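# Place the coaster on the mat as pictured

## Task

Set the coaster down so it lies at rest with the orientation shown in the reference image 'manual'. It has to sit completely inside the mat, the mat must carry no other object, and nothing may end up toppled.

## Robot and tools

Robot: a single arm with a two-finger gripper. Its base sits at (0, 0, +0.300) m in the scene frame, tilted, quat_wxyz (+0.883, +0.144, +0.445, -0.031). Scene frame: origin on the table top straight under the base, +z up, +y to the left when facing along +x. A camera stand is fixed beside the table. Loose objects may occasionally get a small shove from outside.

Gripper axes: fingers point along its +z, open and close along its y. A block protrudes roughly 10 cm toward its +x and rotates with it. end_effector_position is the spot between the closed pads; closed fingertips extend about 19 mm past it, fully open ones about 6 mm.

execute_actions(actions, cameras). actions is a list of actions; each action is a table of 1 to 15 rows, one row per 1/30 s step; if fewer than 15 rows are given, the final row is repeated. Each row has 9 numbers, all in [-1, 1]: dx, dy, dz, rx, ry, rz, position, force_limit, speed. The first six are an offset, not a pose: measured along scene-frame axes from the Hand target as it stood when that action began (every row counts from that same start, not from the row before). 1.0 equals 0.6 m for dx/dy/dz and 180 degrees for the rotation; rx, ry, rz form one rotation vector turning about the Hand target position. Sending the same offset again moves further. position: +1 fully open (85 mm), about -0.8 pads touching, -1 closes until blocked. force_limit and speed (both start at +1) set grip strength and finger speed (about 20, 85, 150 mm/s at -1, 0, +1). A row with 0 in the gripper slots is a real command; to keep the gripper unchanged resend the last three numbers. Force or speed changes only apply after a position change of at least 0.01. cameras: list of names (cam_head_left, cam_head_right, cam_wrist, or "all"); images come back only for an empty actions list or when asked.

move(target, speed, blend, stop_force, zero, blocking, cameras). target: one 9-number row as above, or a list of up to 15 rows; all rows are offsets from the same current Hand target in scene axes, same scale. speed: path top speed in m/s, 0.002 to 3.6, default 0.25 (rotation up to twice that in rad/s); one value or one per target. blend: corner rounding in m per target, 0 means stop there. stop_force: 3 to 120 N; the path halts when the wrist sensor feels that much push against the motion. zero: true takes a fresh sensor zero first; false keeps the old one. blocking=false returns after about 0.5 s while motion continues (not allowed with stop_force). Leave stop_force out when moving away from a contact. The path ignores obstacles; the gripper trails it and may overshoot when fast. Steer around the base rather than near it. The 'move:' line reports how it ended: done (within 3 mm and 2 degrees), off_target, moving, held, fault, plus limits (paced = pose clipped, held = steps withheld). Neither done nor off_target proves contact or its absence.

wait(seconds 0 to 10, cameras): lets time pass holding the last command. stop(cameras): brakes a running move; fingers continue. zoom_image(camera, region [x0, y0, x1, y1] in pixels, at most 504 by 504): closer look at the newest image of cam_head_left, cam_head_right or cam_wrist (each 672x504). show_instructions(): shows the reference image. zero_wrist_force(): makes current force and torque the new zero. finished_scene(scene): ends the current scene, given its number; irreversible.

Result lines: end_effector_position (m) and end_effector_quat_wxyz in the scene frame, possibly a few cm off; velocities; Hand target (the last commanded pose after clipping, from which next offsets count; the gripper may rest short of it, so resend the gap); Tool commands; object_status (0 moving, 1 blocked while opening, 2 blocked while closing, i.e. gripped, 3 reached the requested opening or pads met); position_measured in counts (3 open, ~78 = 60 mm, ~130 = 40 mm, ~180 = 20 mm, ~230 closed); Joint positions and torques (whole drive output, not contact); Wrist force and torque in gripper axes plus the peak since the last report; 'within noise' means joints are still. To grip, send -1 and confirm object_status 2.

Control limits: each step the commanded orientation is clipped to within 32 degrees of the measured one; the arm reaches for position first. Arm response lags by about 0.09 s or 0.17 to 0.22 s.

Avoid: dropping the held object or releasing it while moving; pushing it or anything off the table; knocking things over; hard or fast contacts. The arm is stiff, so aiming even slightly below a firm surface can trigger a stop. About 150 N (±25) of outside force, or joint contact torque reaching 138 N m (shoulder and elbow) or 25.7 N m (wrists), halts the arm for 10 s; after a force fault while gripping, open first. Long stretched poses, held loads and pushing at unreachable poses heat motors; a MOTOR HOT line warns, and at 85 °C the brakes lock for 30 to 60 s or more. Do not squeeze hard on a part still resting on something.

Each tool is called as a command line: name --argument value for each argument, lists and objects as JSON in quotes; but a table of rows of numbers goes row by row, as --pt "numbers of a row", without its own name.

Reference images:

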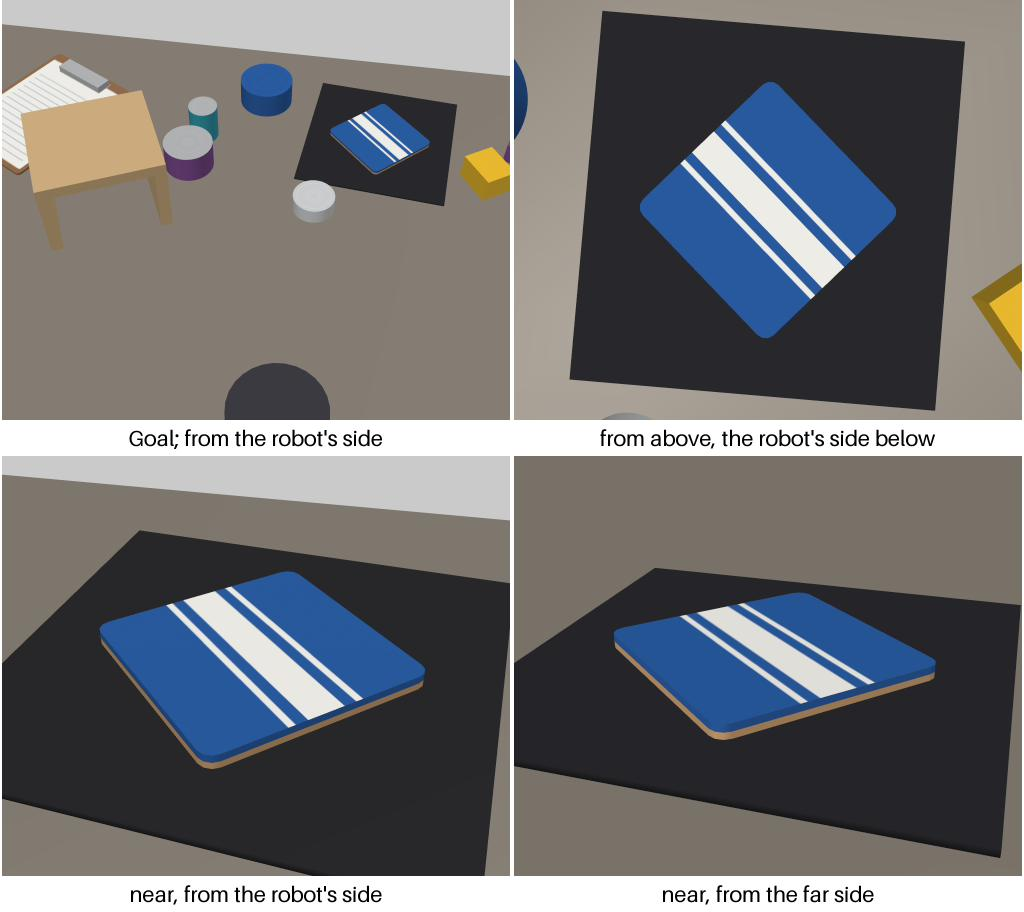

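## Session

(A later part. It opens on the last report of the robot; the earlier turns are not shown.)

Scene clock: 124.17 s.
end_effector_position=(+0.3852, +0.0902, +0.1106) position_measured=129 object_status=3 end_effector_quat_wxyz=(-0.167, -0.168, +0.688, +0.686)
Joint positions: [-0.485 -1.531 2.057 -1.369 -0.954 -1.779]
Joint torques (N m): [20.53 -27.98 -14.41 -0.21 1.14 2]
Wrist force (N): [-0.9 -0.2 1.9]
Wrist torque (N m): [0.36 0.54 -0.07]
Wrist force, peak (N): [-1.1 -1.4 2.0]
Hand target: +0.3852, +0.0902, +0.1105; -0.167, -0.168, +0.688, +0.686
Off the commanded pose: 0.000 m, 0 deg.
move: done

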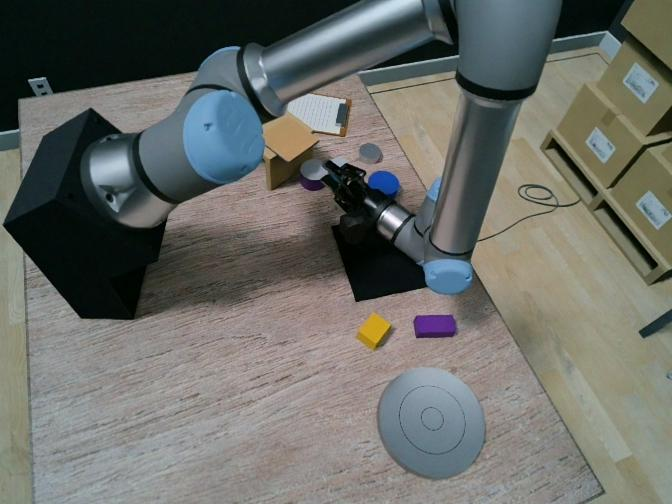

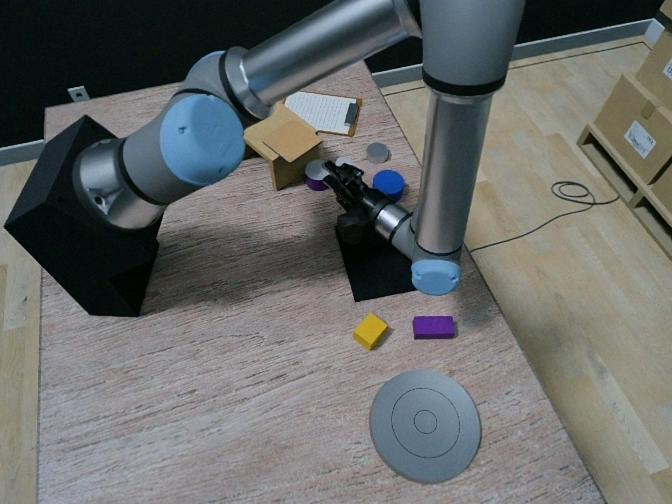

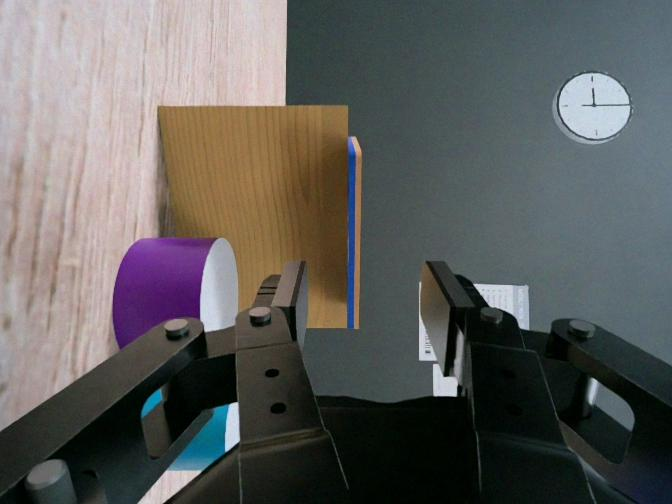

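move --target '[-0.0788,0.1507,0,0,0,0,0,-0.6,-0.2]' --speed 0.1

move --target '[0,0,0,0,0,0,-1,-0.7,-0.8]' --cameras '["cam_wrist","cam_head_left"]'

Scene clock: 126.87 s.
end_effector_position=(+0.3380, +0.1805, +0.1105) position_measured=129 object_status=3 end_effector_quat_wxyz=(-0.167, -0.168, +0.687, +0.686)
Joint positions: [-0.334 -1.498 2.242 -1.679 -0.859 -1.63]
Joint torques (N m): [23.62 -25.68 18.87 -0.57 1.36 2.21]
Wrist force (N): [-1.2 -0.3 1.8]
Wrist torque (N m): [0.33 0.59 -0.06]
Wrist force, peak (N): [-1.3 0.1 2.4]
Hand target: +0.3379, +0.1806, +0.1105; -0.167, -0.168, +0.688, +0.686
Off the commanded pose: 0.000 m, 0 deg.
move: done

Scene clock: 128.13 s.
end_effector_position=(+0.3379, +0.1806, +0.1105) position_measured=216 object_status=2 end_effector_quat_wxyz=(-0.167, -0.168, +0.688, +0.686)
Joint positions: [-0.334 -1.498 2.242 -1.679 -0.859 -1.63]
Joint torques (N m): [23.42 -26.01 17.87 -0.05 1.2 1.95]
Wrist force (N): [-1.1 -0.4 1.6]
Wrist torque (N m): [0.38 0.57 -0.06]
Wrist force, peak (N): [-1.4 0.1 1.9]
Hand target: +0.3379, +0.1806, +0.1105; -0.167, -0.168, +0.688, +0.686
Off the commanded pose: 0.000 m, 0 deg.
move: done
Images, in order (width x height): cam_head_left 672x504, cam_wrist 672x504.

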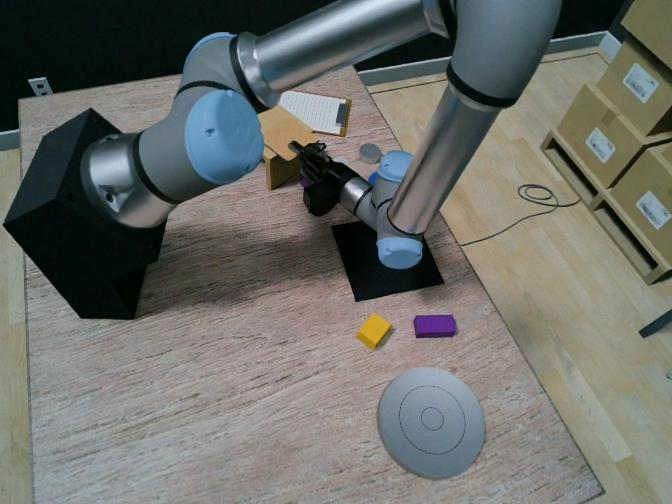

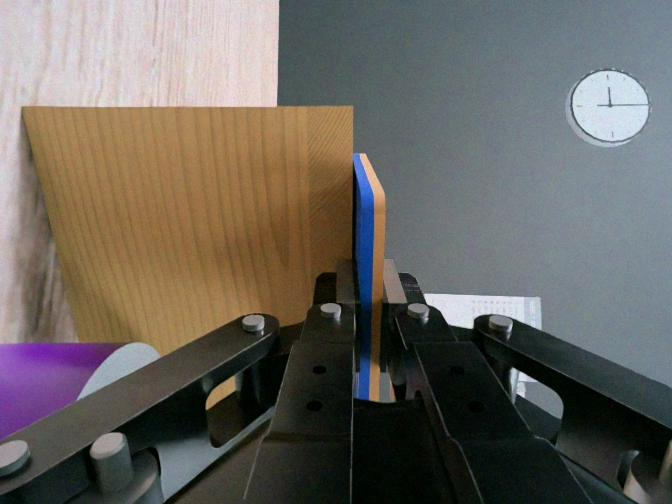

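move --pt "0 0 0.2 0 0 0 -1 -0.7 -0.8" --pt "0.1 -0.2 0.4 0.2315 -0.443 0 -1 -0.7 -0.8" --pt "0.12 -0.3 0.4 0.4635 -0.886 0 -1 -0.7 -0.8" --speed '[0.15,0.5,0.5]' --blend '[0.03,0.03,0]' --cameras '["all"]'

Scene clock: 133.73 s.
end_effector_position=(+0.4100, +0.0006, +0.3505) position_measured=216 object_status=2 end_effector_quat_wxyz=(+0.687, -0.686, -0.170, +0.170)
Joint positions: [-0.881 -2.069 1.956 -0.587 -1.248 -5.229]
Joint torques (N m): [-0.18 -18.97 -15.41 4.96 -2.18 -1.84]
Wrist force (N): [1.1 -0.7 -1.1]
Wrist torque (N m): [-0.71 0.07 0.12]
Wrist force, peak (N): [-1.3 -0.6 2.4]
Hand target: +0.4099, +0.0006, +0.3505; +0.687, -0.686, -0.170, +0.170
Off the commanded pose: 0.000 m, 0 deg.
move: done

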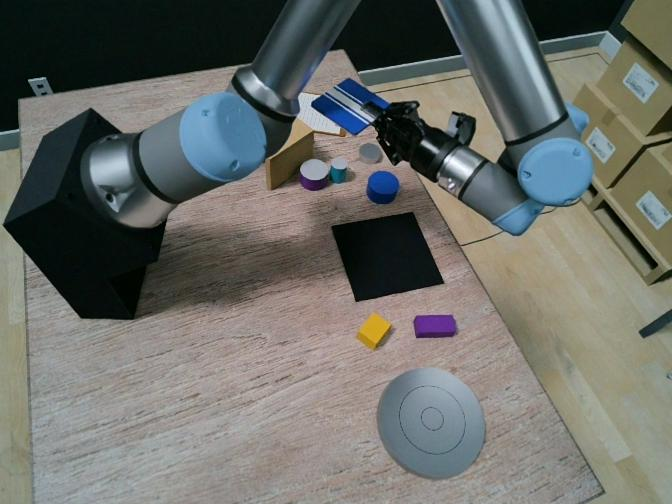

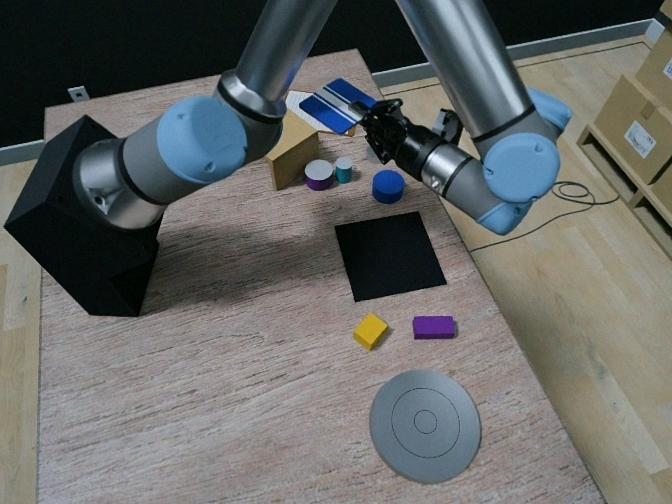

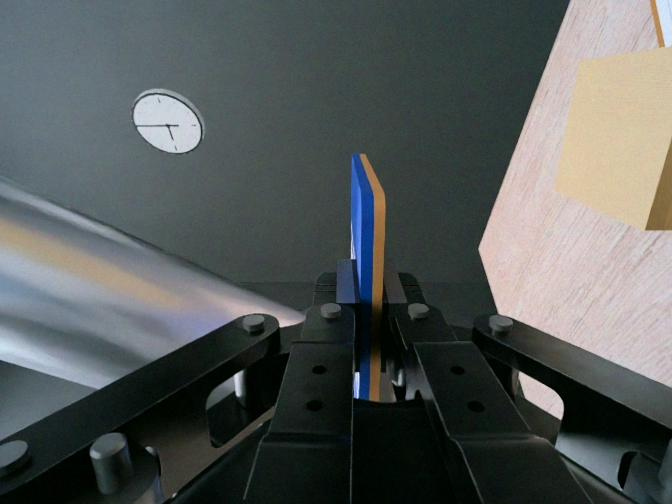

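move --pt "0.0 -0.14 -0.05 -0.1644 0.0265 -0.4001 -1 -0.7 -0.8" --pt "0.0533 -0.14 -0.4 -0.1644 0.0265 -0.4001 -1 -0.7 -0.8" --speed '[0.5,0.25]' --blend '[0.03,0]' --cameras '["all"]'

Scene clock: 139.57 s.
end_effector_position=(+0.4177, -0.0660, +0.3179) position_measured=216 object_status=2 end_effector_quat_wxyz=(-0.553, +0.801, -0.202, +0.105) end_effector_velocity=(-0.002, +0.003, +0.003) end_effector_angular_velocity=(+0.014, -0.002, +0.016)
Joint positions: [-1.876 -2.206 2.249 -0.191 -1.242 -5.586]
Joint velocities: [0.003 -0.001 -0.001 -0.003 -0.018 0.001]
Joint torques (N m): [15.88 11.19 -23.93 -2.92 -10.55 3.14]
Wrist force (N): [35.1 19.3 5.4]
Wrist torque (N m): [-0.56 -0.29 -1.16]
Wrist force, peak (N): [45.6 39.3 -11.1]
Hand target: +0.4164, -0.0644, +0.3202; -0.558, +0.799, -0.200, +0.103 (not the last commanded pose)
Off the commanded pose: 0.210 m, 21 deg.
move: held (a check stopped the path); path passed 0 of 2 targets; limits=held
pose unreachable: on one or more control steps of this call, first in action 0 (counted from 0), an arm could not follow its commanded pose, so it was not sent that pose on those steps. It may still have moved: this result reports where it is.
cause: moving toward the commanded pose would bring two parts of the arm too close to each other (its gripper and another part of the arm, with joints 3 (elbow) to 6 (wrist 3) between them, 28 mm apart when it was first held).

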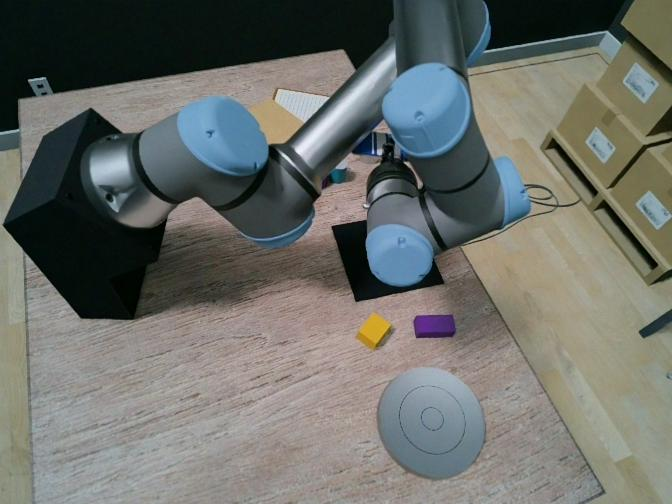

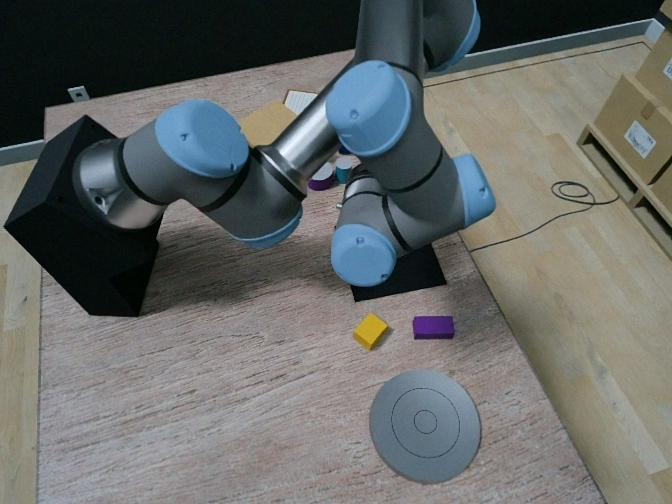

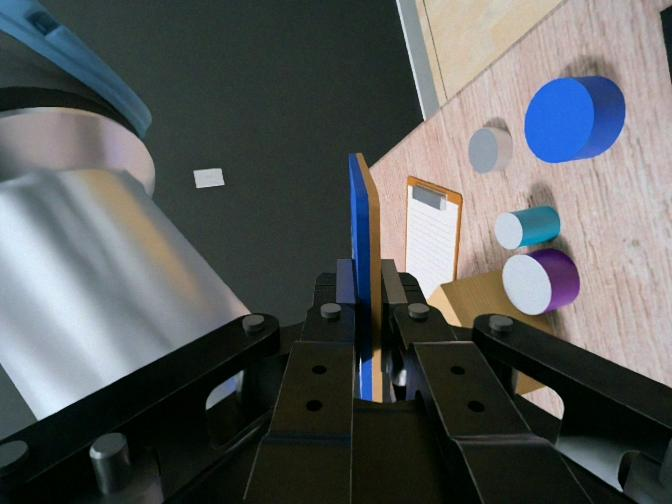

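move --pt "0.12 -0.05 -0.15 0 0 0 -1 -0.7 -0.8" --pt "0.1 -0.05 -0.33 -0.0424 0.0082 -0.1097 -1 -0.7 -0.8" --speed '[0.2,0.2]' --blend '[0.02,0]' --cameras '["all"]'

Scene clock: 143.67 s.
end_effector_position=(+0.4764, -0.0944, +0.1222) position_measured=216 object_status=2 end_effector_quat_wxyz=(-0.475, +0.790, -0.334, +0.199)
Joint positions: [-1.215 -1.707 2.248 -0.358 -0.292 -5.728]
Joint torques (N m): [11.62 -13.89 -18.32 4.83 -0.14 -1.66]
Wrist force (N): [-0.4 -0.3 -1.3]
Wrist torque (N m): [-0.62 0.34 0.10]
Wrist force, peak (N): [37.2 19.9 4.9]
Hand target: +0.4764, -0.0944, +0.1222; -0.475, +0.789, -0.334, +0.199
Off the commanded pose: 0.000 m, 0 deg.
move: done

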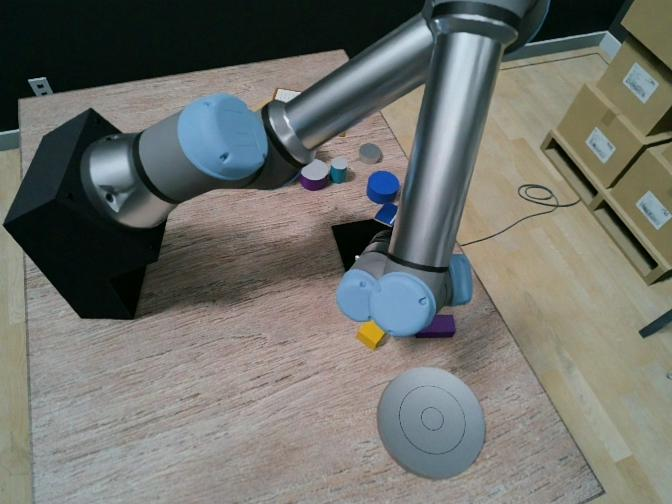

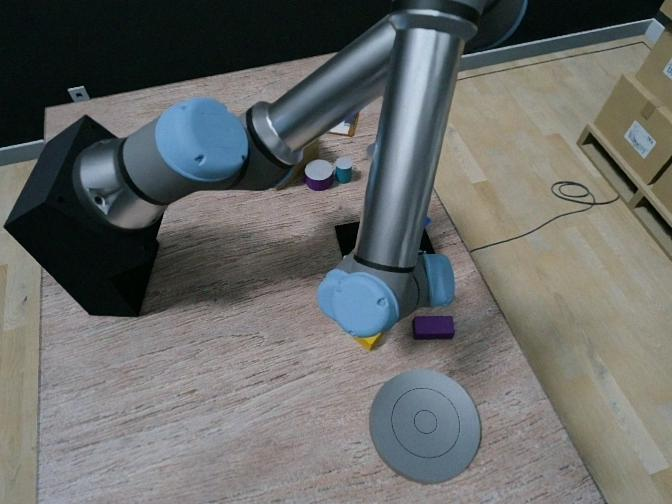

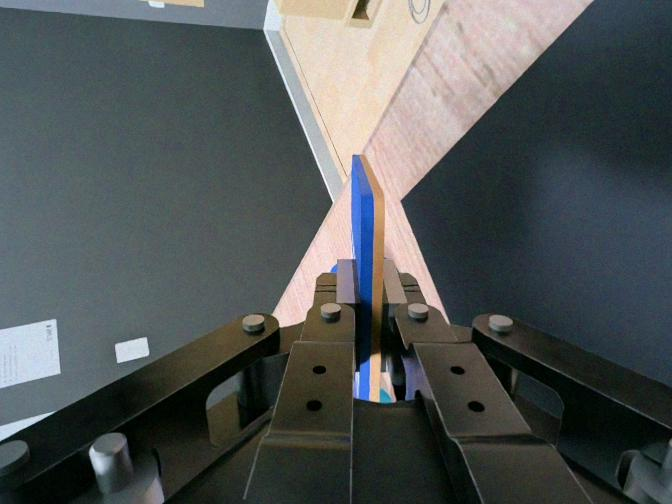

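move --target '[-0.0573,0.0182,-0.085,0,0,0,-1,-0.7,-0.8]' --speed 0.15

move --target '[0,0,-0.08,0,0,0,-1,-0.7,-0.8]' --speed 0.012 --stop_force 3 --cameras '["all"]'

zoom_image --camera "cam_head_left" --region '[310, 170, 510, 320]'

Scene clock: 145.40 s.
end_effector_position=(+0.4421, -0.0835, +0.0713) position_measured=216 object_status=2 end_effector_quat_wxyz=(-0.475, +0.789, -0.334, +0.199)
Joint positions: [-1.155 -1.531 2.274 -0.512 -0.233 -5.776]
Joint torques (N m): [8.99 -16.77 -14.31 -0.44 -0.17 -1.52]
Wrist force (N): [0.0 0.1 -0.9]
Wrist torque (N m): [-0.55 0.29 0.09]
Wrist force, peak (N): [0.5 -1.0 -1.3]
Hand target: +0.4420, -0.0835, +0.0712; -0.475, +0.789, -0.334, +0.199
Off the commanded pose: 0.000 m, 0 deg.
move: done

Scene clock: 148.73 s.
end_effector_position=(+0.4420, -0.0835, +0.0448) position_measured=216 object_status=2 end_effector_quat_wxyz=(-0.475, +0.790, -0.334, +0.199)
Joint positions: [-1.099 -1.435 2.223 -0.489 -0.179 -5.846]
Joint torques (N m): [-14.08 -32.15 14.91 -0.58 -2.24 1.82]
Wrist force (N): [-0.1 -2.2 -2.5]
Wrist torque (N m): [-0.43 0.32 0.04]
Wrist force, peak (N): [0.3 -3.9 -4.2]
Hand target: +0.4420, -0.0835, +0.0448; -0.475, +0.790, -0.334, +0.199 (not the last commanded pose)
Off the commanded pose: 0.022 m, 0 deg.
move: contact

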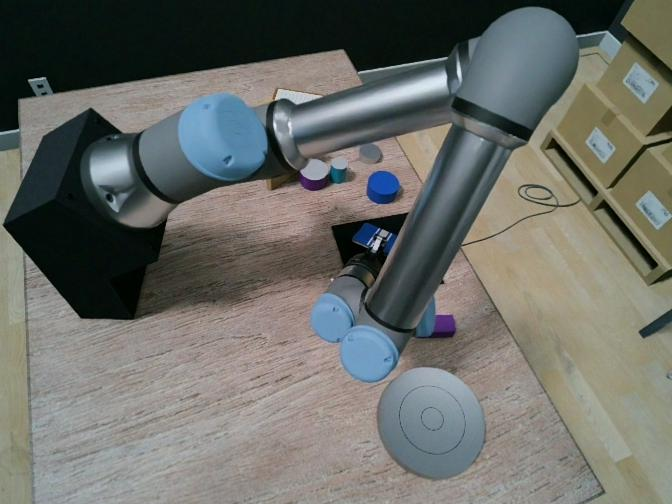

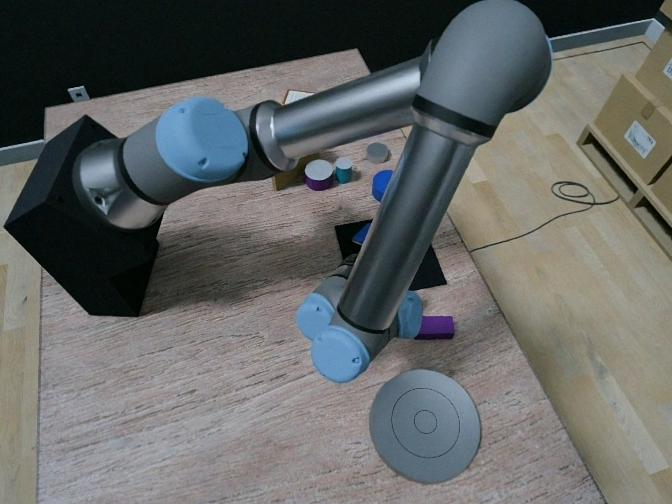

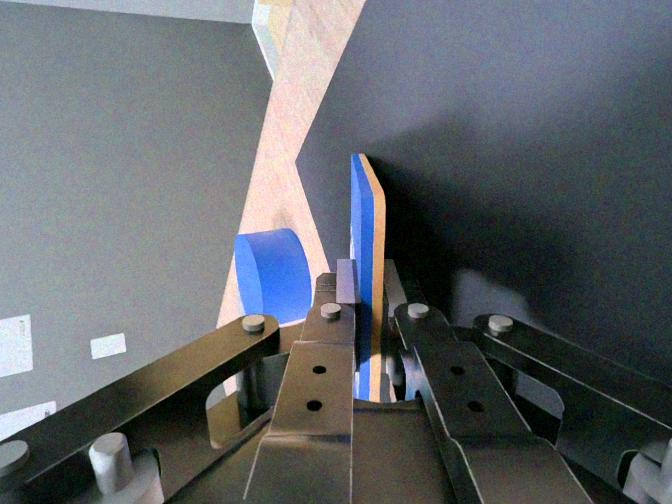

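Scaled by 2.520.

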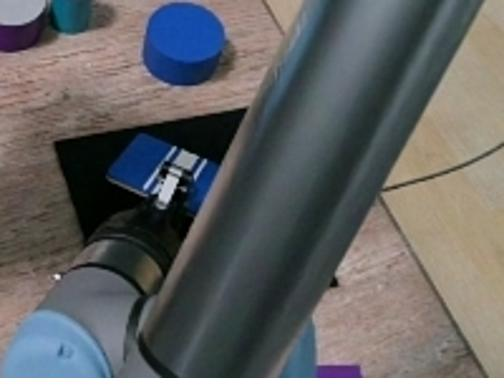

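move --target '[0,0,0,0,0,0,-0.5,-0.7,-1]'

move --target '[0,0,-0.06,0,0,0,-0.5,-0.7,-1]' --speed 0.012 --stop_force 3 --cameras '["all"]'

zoom_image --camera "cam_head_left" --region '[310, 170, 510, 320]'

Scene clock: 150.13 s.
end_effector_position=(+0.4420, -0.0835, +0.0448) position_measured=192 object_status=0 end_effector_quat_wxyz=(-0.475, +0.790, -0.334, +0.199)
Joint positions: [-1.099 -1.435 2.223 -0.489 -0.179 -5.846]
Joint torques (N m): [-12.58 -32.36 14.92 0.46 -1.99 1.88]
Wrist force (N): [-0.1 -0.2 -1.3]
Wrist torque (N m): [-0.57 0.31 0.02]
Wrist force, peak (N): [0.0 -2.3 -2.7]
Hand target: +0.4420, -0.0835, +0.0448; -0.475, +0.790, -0.334, +0.199
Off the commanded pose: 0.000 m, 0 deg.
move: done

Scene clock: 152.87 s.
end_effector_position=(+0.4420, -0.0835, +0.0256) position_measured=192 object_status=3 end_effector_quat_wxyz=(-0.475, +0.790, -0.334, +0.199)
Joint positions: [-1.063 -1.362 2.178 -0.447 -0.145 -5.917]
Joint torques (N m): [-14.43 -34.05 15.66 -0.57 -2.37 1.95]
Wrist force (N): [-0.3 -2.8 -2.4]
Wrist torque (N m): [-0.82 0.33 0.03]
Wrist force, peak (N): [-0.1 -6.9 -4.8]
Hand target: +0.4420, -0.0835, +0.0256; -0.475, +0.790, -0.334, +0.199 (not the last commanded pose)
Off the commanded pose: 0.017 m, 0 deg.
move: contact

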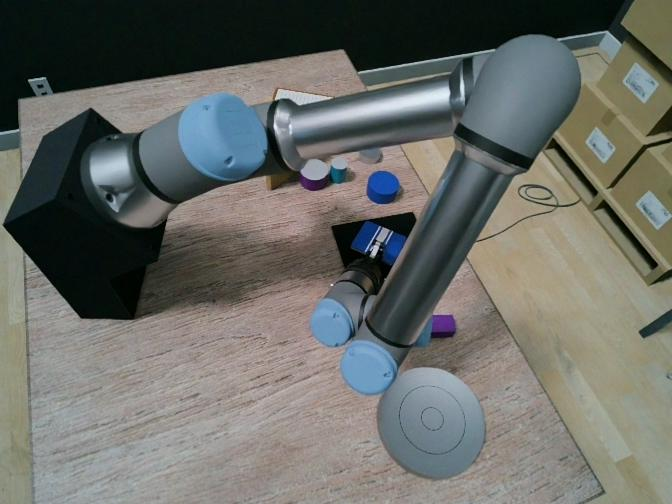

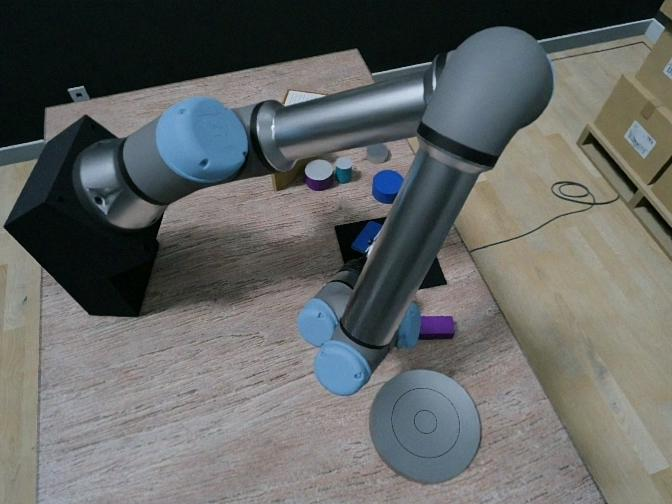

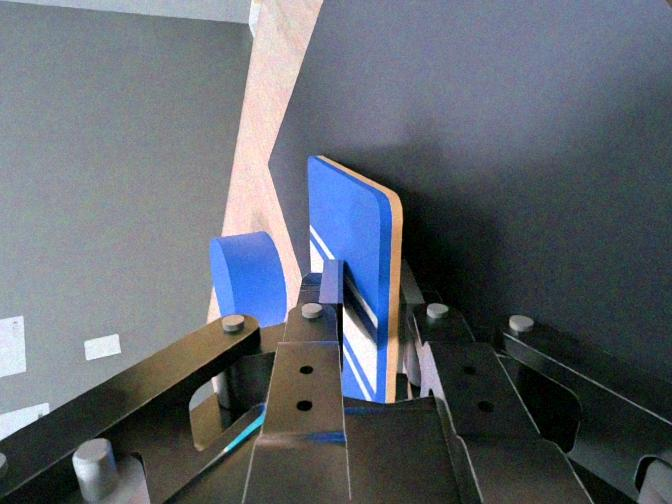

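Scaled by 2.520.

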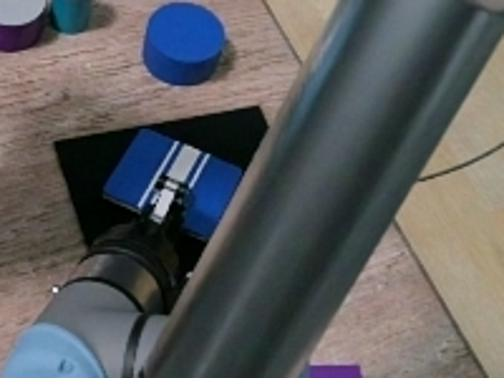

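move --pt "-0.048 -0.0463 0.002 0 0 0 -0.5 -0.7 -1" --pt "-0.06 -0.058 0.25 0 0 0 -0.5 -0.7 -1" --speed '[0.06,0.25]' --blend '[0.002,0]' --cameras '["all"]'

zoom_image --camera "cam_head_left" --region '[310, 170, 510, 320]'

Scene clock: 155.90 s.
end_effector_position=(+0.4060, -0.1183, +0.1756) position_measured=192 object_status=3 end_effector_quat_wxyz=(-0.475, +0.790, -0.334, +0.199)
Joint positions: [-1.59 -1.819 2.383 -0.479 -0.664 -5.619]
Joint torques (N m): [-11.17 -15.5 5.74 4.07 -2.29 1.9]
Wrist force (N): [-0.3 -0.6 -1.2]
Wrist torque (N m): [-0.61 0.34 0.01]
Wrist force, peak (N): [-0.4 -2.8 -2.4]
Hand target: +0.4060, -0.1183, +0.1756; -0.475, +0.790, -0.334, +0.199
Off the commanded pose: 0.000 m, 0 deg.
move: done

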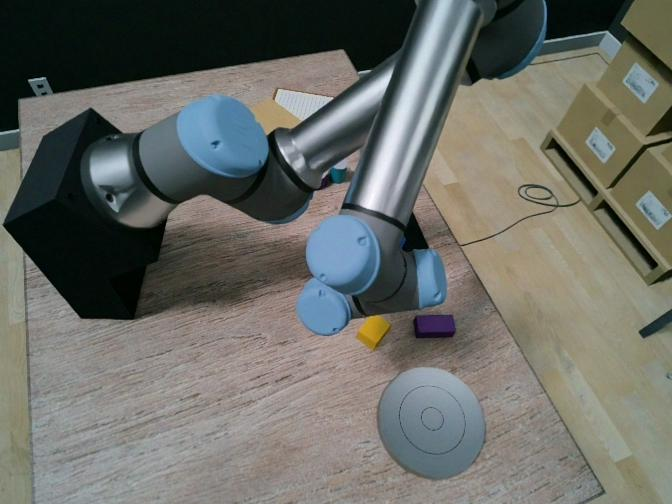

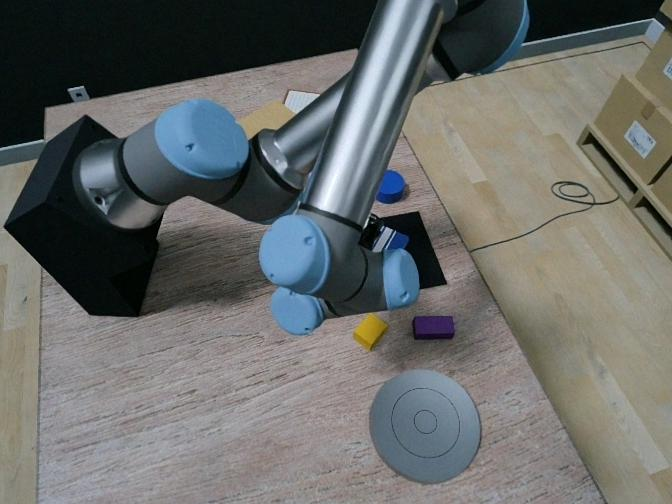

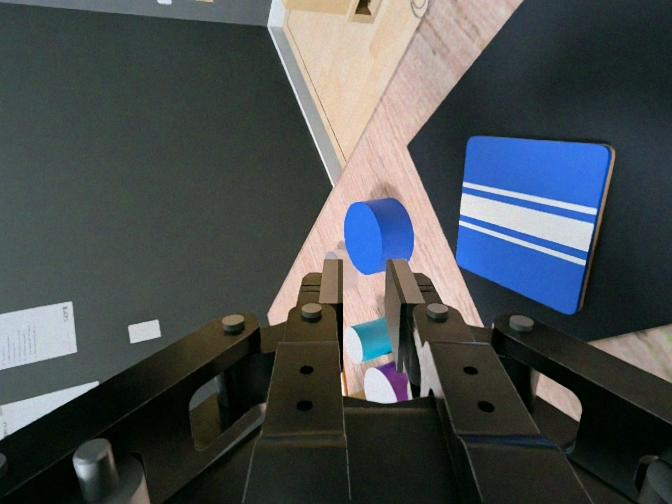

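Scaled by 2.520.

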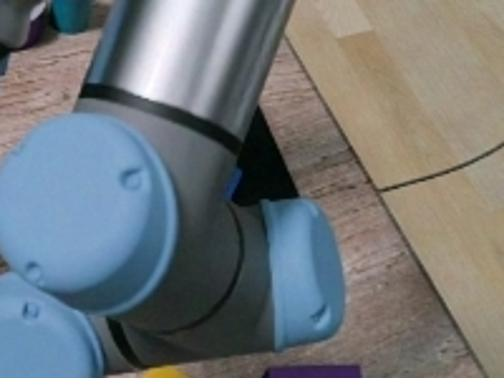

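move --target '[0.1,-0.25,0.45,0,0,0,-0.5,-0.7,-1]' --speed 0.4 --cameras '["cam_head_left","cam_head_right"]'

zoom_image --camera "cam_head_right" --region '[310, 170, 510, 320]'

Scene clock: 158.37 s.
end_effector_position=(+0.4660, -0.2683, +0.4455) position_measured=192 object_status=3 end_effector_quat_wxyz=(-0.475, +0.790, -0.334, +0.199)
Joint positions: [-2.238 -1.853 1.763 0.144 -1.311 -5.566]
Joint torques (N m): [-21.73 16.24 -26.8 2.91 -2.27 1.9]
Wrist force (N): [-0.1 -0.3 -1.4]
Wrist torque (N m): [-0.56 0.31 0.03]
Wrist force, peak (N): [0.5 -1.3 -2.2]
Hand target: +0.4660, -0.2683, +0.4456; -0.475, +0.790, -0.334, +0.199
Off the commanded pose: 0.000 m, 0 deg.
move: done
Images, in order (width x height): cam_head_left 672x504, cam_head_right 672x504.

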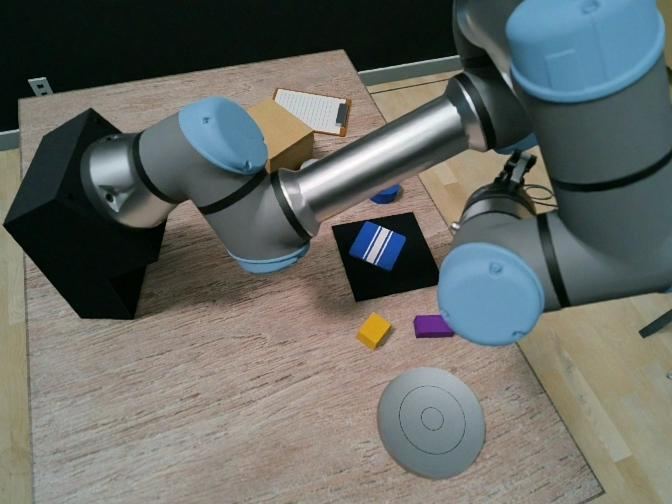

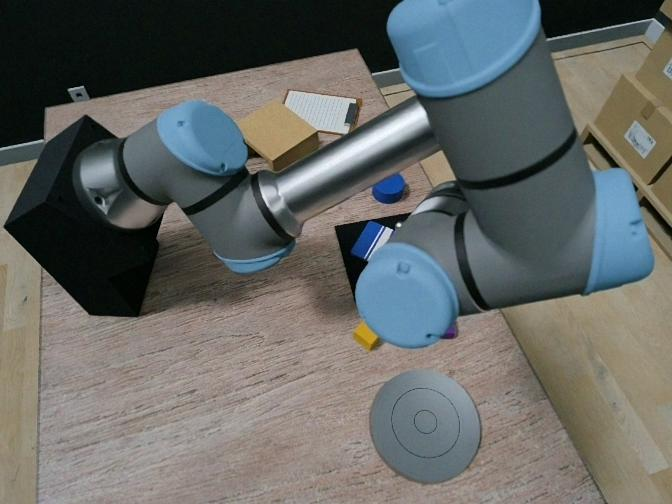

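Scaled by 2.520.

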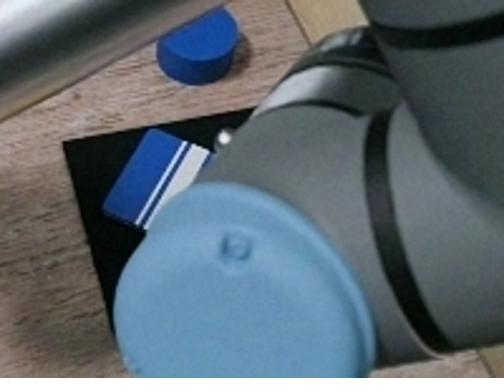

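zoom_image --camera "cam_head_left" --region '[320, 190, 460, 310]'

Scaled by 3.600.

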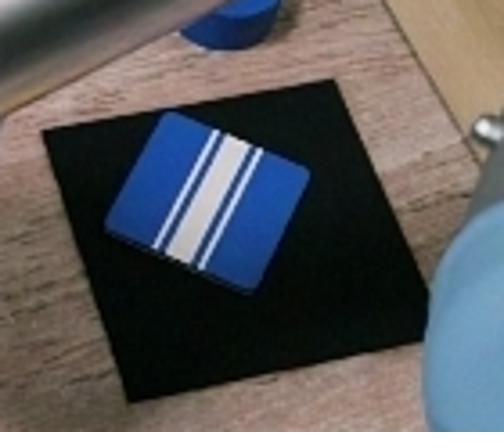

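move --pt "-0.05 0.25 -0.15 0.003 0.25 -0.3 -1 -0.7 -0.2" --pt "-0.1267 0.4833 -0.5427 0.005 0.379 -0.447 -1 -0.7 -0.2" --speed 0.5 --blend '[0.03,0]' --cameras '["cam_wrist","cam_head_left"]'

Scene clock: 162.30 s.
end_effector_position=(+0.4483, -0.1816, +0.3846) position_measured=232 object_status=3 end_effector_quat_wxyz=(-0.357, +0.688, -0.622, +0.109)
Joint positions: [-2.966 -2.364 2.112 0.207 -1.683 -4.976]
Joint torques (N m): [4.94 39.15 -24.29 -3.62 0.55 -1.62]
Wrist force (N): [-0.9 -0.4 -0.9]
Wrist torque (N m): [-0.45 0.61 0.09]
Wrist force, peak (N): [-2.8 -0.8 -3.6]
Hand target: +0.4483, -0.1817, +0.3846; -0.357, +0.688, -0.622, +0.109 (not the last commanded pose)
Off the commanded pose: 0.339 m, 67 deg.
led back after a hold: the arm was led back toward your command in small steps, so it may still be short of it.
move: held (a check stopped the path); path passed 0 of 2 targets; limits=held
pose unreachable: on one or more control steps of this call, first in action 0 (counted from 0), an arm could not follow its commanded pose, so it was not sent that pose on those steps. It may still have moved: this result reports where it is.
cause: moving toward the commanded pose would bring two parts of the arm too close to each other (its gripper and another part of the arm, with joints 4 (wrist 1) to 6 (wrist 3) between them, 55 mm apart when it was first held).
Images, in order (width x height): cam_head_left 672x504, cam_wrist 672x504.

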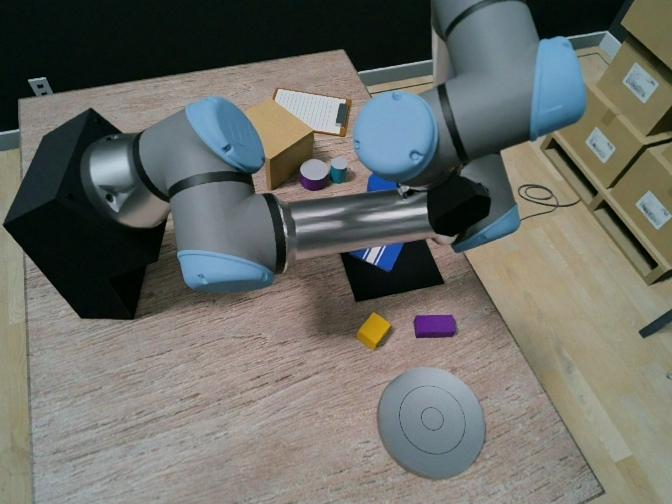

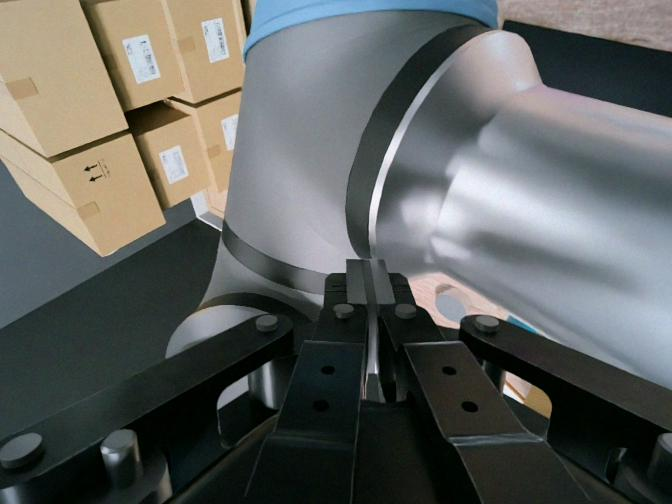

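move --pt "0.08 -0.12 0.03 -0.095 0.08 0.15 -1 -0.7 -0.2" --pt "0.05 0.05 -0.1 -0.19 0.16 0.202 -1 -0.7 -0.2" --pt "-0.06 0.3 -0.35 -0.19 0.16 0.202 -1 -0.7 -0.2" --speed 0.4 --blend '[0.03,0.03,0]' --cameras '["cam_wrist","cam_head_left"]'

Scene clock: 167.00 s.
end_effector_position=(+0.4124, -0.0017, +0.1745) position_measured=232 object_status=3 end_effector_quat_wxyz=(+0.001, +0.921, -0.391, -0.001)
Joint positions: [-1.667 -3.469 2.401 -0.765 -0.624 -3.939]
Joint torques (N m): [37.57 9.35 1.51 -4.37 1.52 1.97]
Wrist force (N): [-1.4 0.5 -0.7]
Wrist torque (N m): [-0.07 0.59 -0.05]
Wrist force, peak (N): [-2.1 -0.2 1.0]
Hand target: +0.4123, -0.0017, +0.1746; +0.001, +0.920, -0.391, -0.001
Off the commanded pose: 0.000 m, 0 deg.
shoulder posture changed: the wrist came as close to joint 1's axis as it can, and the arm is now in the other of its two shoulder postures.
move: done; limits=paced
Images, in order (width x height): cam_head_left 672x504, cam_wrist 672x504.

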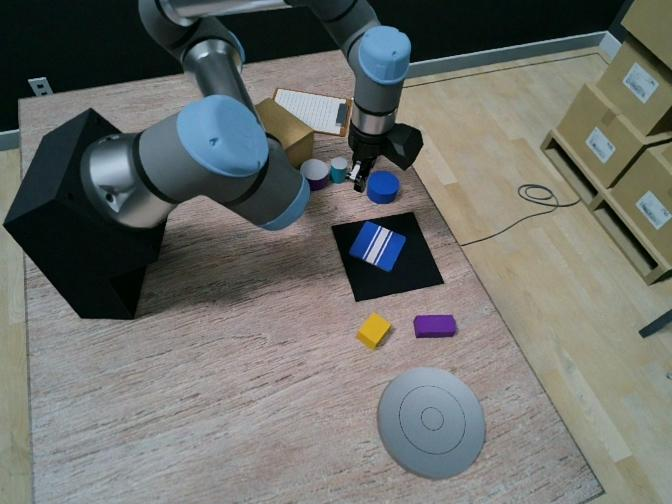

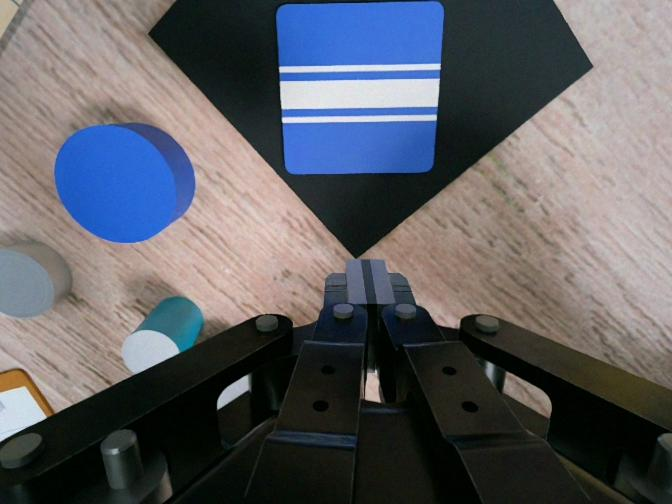

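move --pt "-0.0345 0.0177 -0.15 0 0 0 -1 -0.7 -0.2" --pt "-0.0345 0.0177 -0.245 0 0 0 -1 -0.7 -0.2" --pt "0.0147 -0.0333 -0.245 0 0 0 -1 -0.7 -0.2" --pt "-0.0245 0.01 -0.24 0 0 0 -1 -0.7 -0.2" --pt "-0.0245 0.01 0.05 0 0 0 -1 -0.7 -0.2" --speed '[0.2,0.06,0.05,0.15,0.3]' --cameras '["cam_wrist","cam_head_left"]'

Scene clock: 179.37 s.
end_effector_position=(+0.3881, +0.0017, +0.1175) position_measured=232 object_status=3 end_effector_quat_wxyz=(+0.006, +0.919, -0.393, +0.029)
Joint positions: [-1.864 -3.634 2.414 -0.359 -0.54 -4.253]
Joint torques (N m): [25.01 16.17 -7.24 -1.1 0.3 -0.24]
Wrist force (N): [-1.1 0.2 -0.6]
Wrist torque (N m): [-0.12 0.52 -0.05]
Wrist force, peak (N): [-1.8 1.8 3.4]
Hand target: +0.3881, +0.0017, +0.1175; +0.006, +0.919, -0.393, +0.029 (not the last commanded pose)
Tool commands: gripper/position=-1.0 gripper/force_limit=-0.701961 gripper/speed=-0.2
Off the commanded pose: 0.088 m, 3 deg.
FORCE FAULT: contact force on the arm reached its limit, and the arm stopped for 10 seconds. The contact can be on any part of the arm, not only on its tool. That time counts as 20 of the actions that you can send in this scene. The arm's remaining commands of this call were not run. During the stop the arm's controller moved it back a little. The arm's target is now where it stood when the stop ended, not its last command. The arm accepts commands again.
move: fault; path passed 1 of 5 targets
Images, in order (width x height): cam_head_left 672x504, cam_wrist 672x504.

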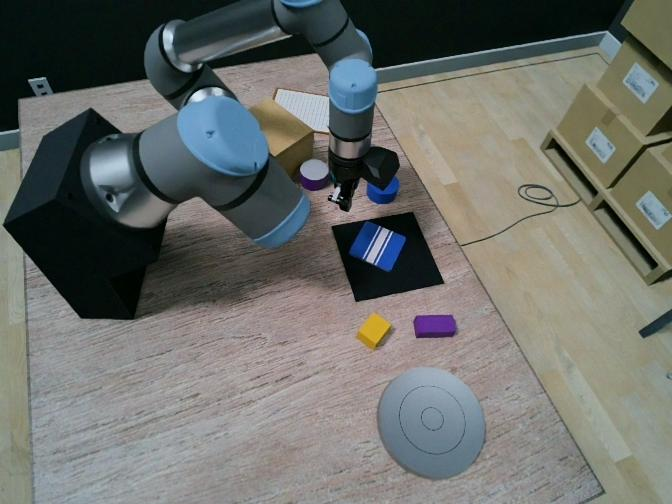

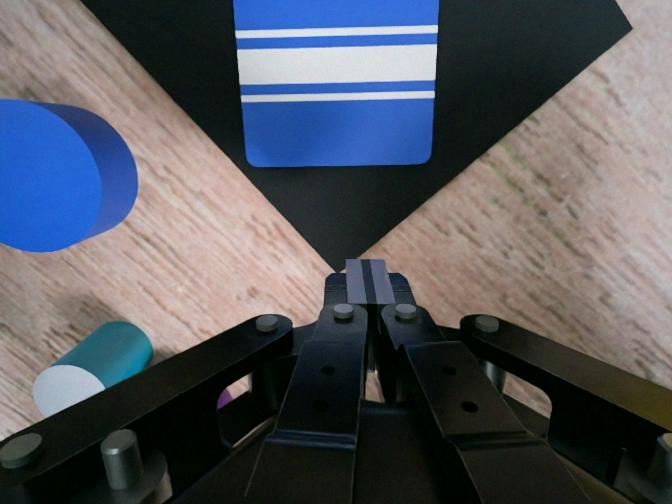

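move --pt "0.03 0.0 0.2 0 0 0 -1 -0.7 -0.2" --pt "0.15 -0.05 0.5 0.004 0.001 -0.1 -1 -0.7 -0.2" --pt "0.15 -0.05 0.48 0.0205 0.0035 -0.4985 -1 -0.7 -0.2" --speed 0.4 --blend '[0.03,0.03,0]' --cameras '["cam_wrist","cam_head_left"]'

Scene clock: 184.07 s.
end_effector_position=(+0.4781, -0.0281, +0.4055) position_measured=232 object_status=3 end_effector_quat_wxyz=(-0.001, -0.374, +0.927, +0.000)
Joint positions: [-0.36 -2.92 2.244 -1.866 -1.505 -1.161]
Joint torques (N m): [25.12 0.46 -12.59 -5.52 -1.04 2.01]
Wrist force (N): [-1.2 0.4 -0.1]
Wrist torque (N m): [-0.09 0.58 -0.05]
Wrist force, peak (N): [-2.0 1.2 0.3]
Hand target: +0.4781, -0.0283, +0.4055; +0.000, -0.374, +0.927, +0.000
Off the commanded pose: 0.000 m, 0 deg.
move: done
Images, in order (width x height): cam_head_left 672x504, cam_wrist 672x504.

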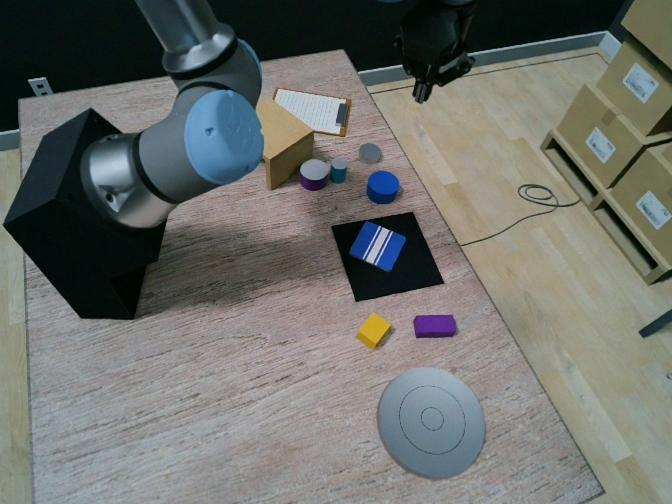

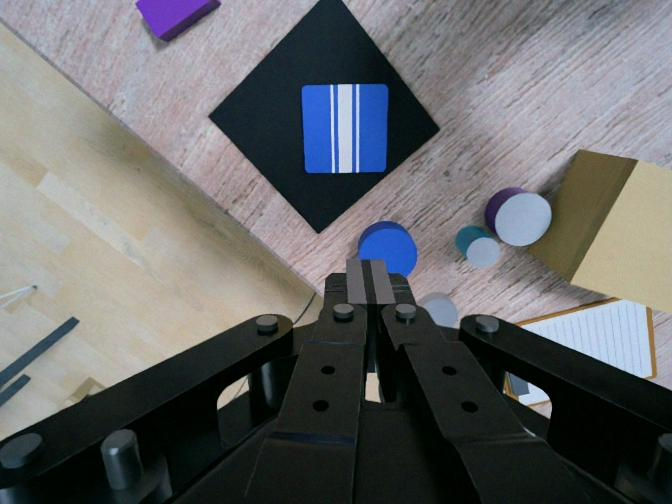

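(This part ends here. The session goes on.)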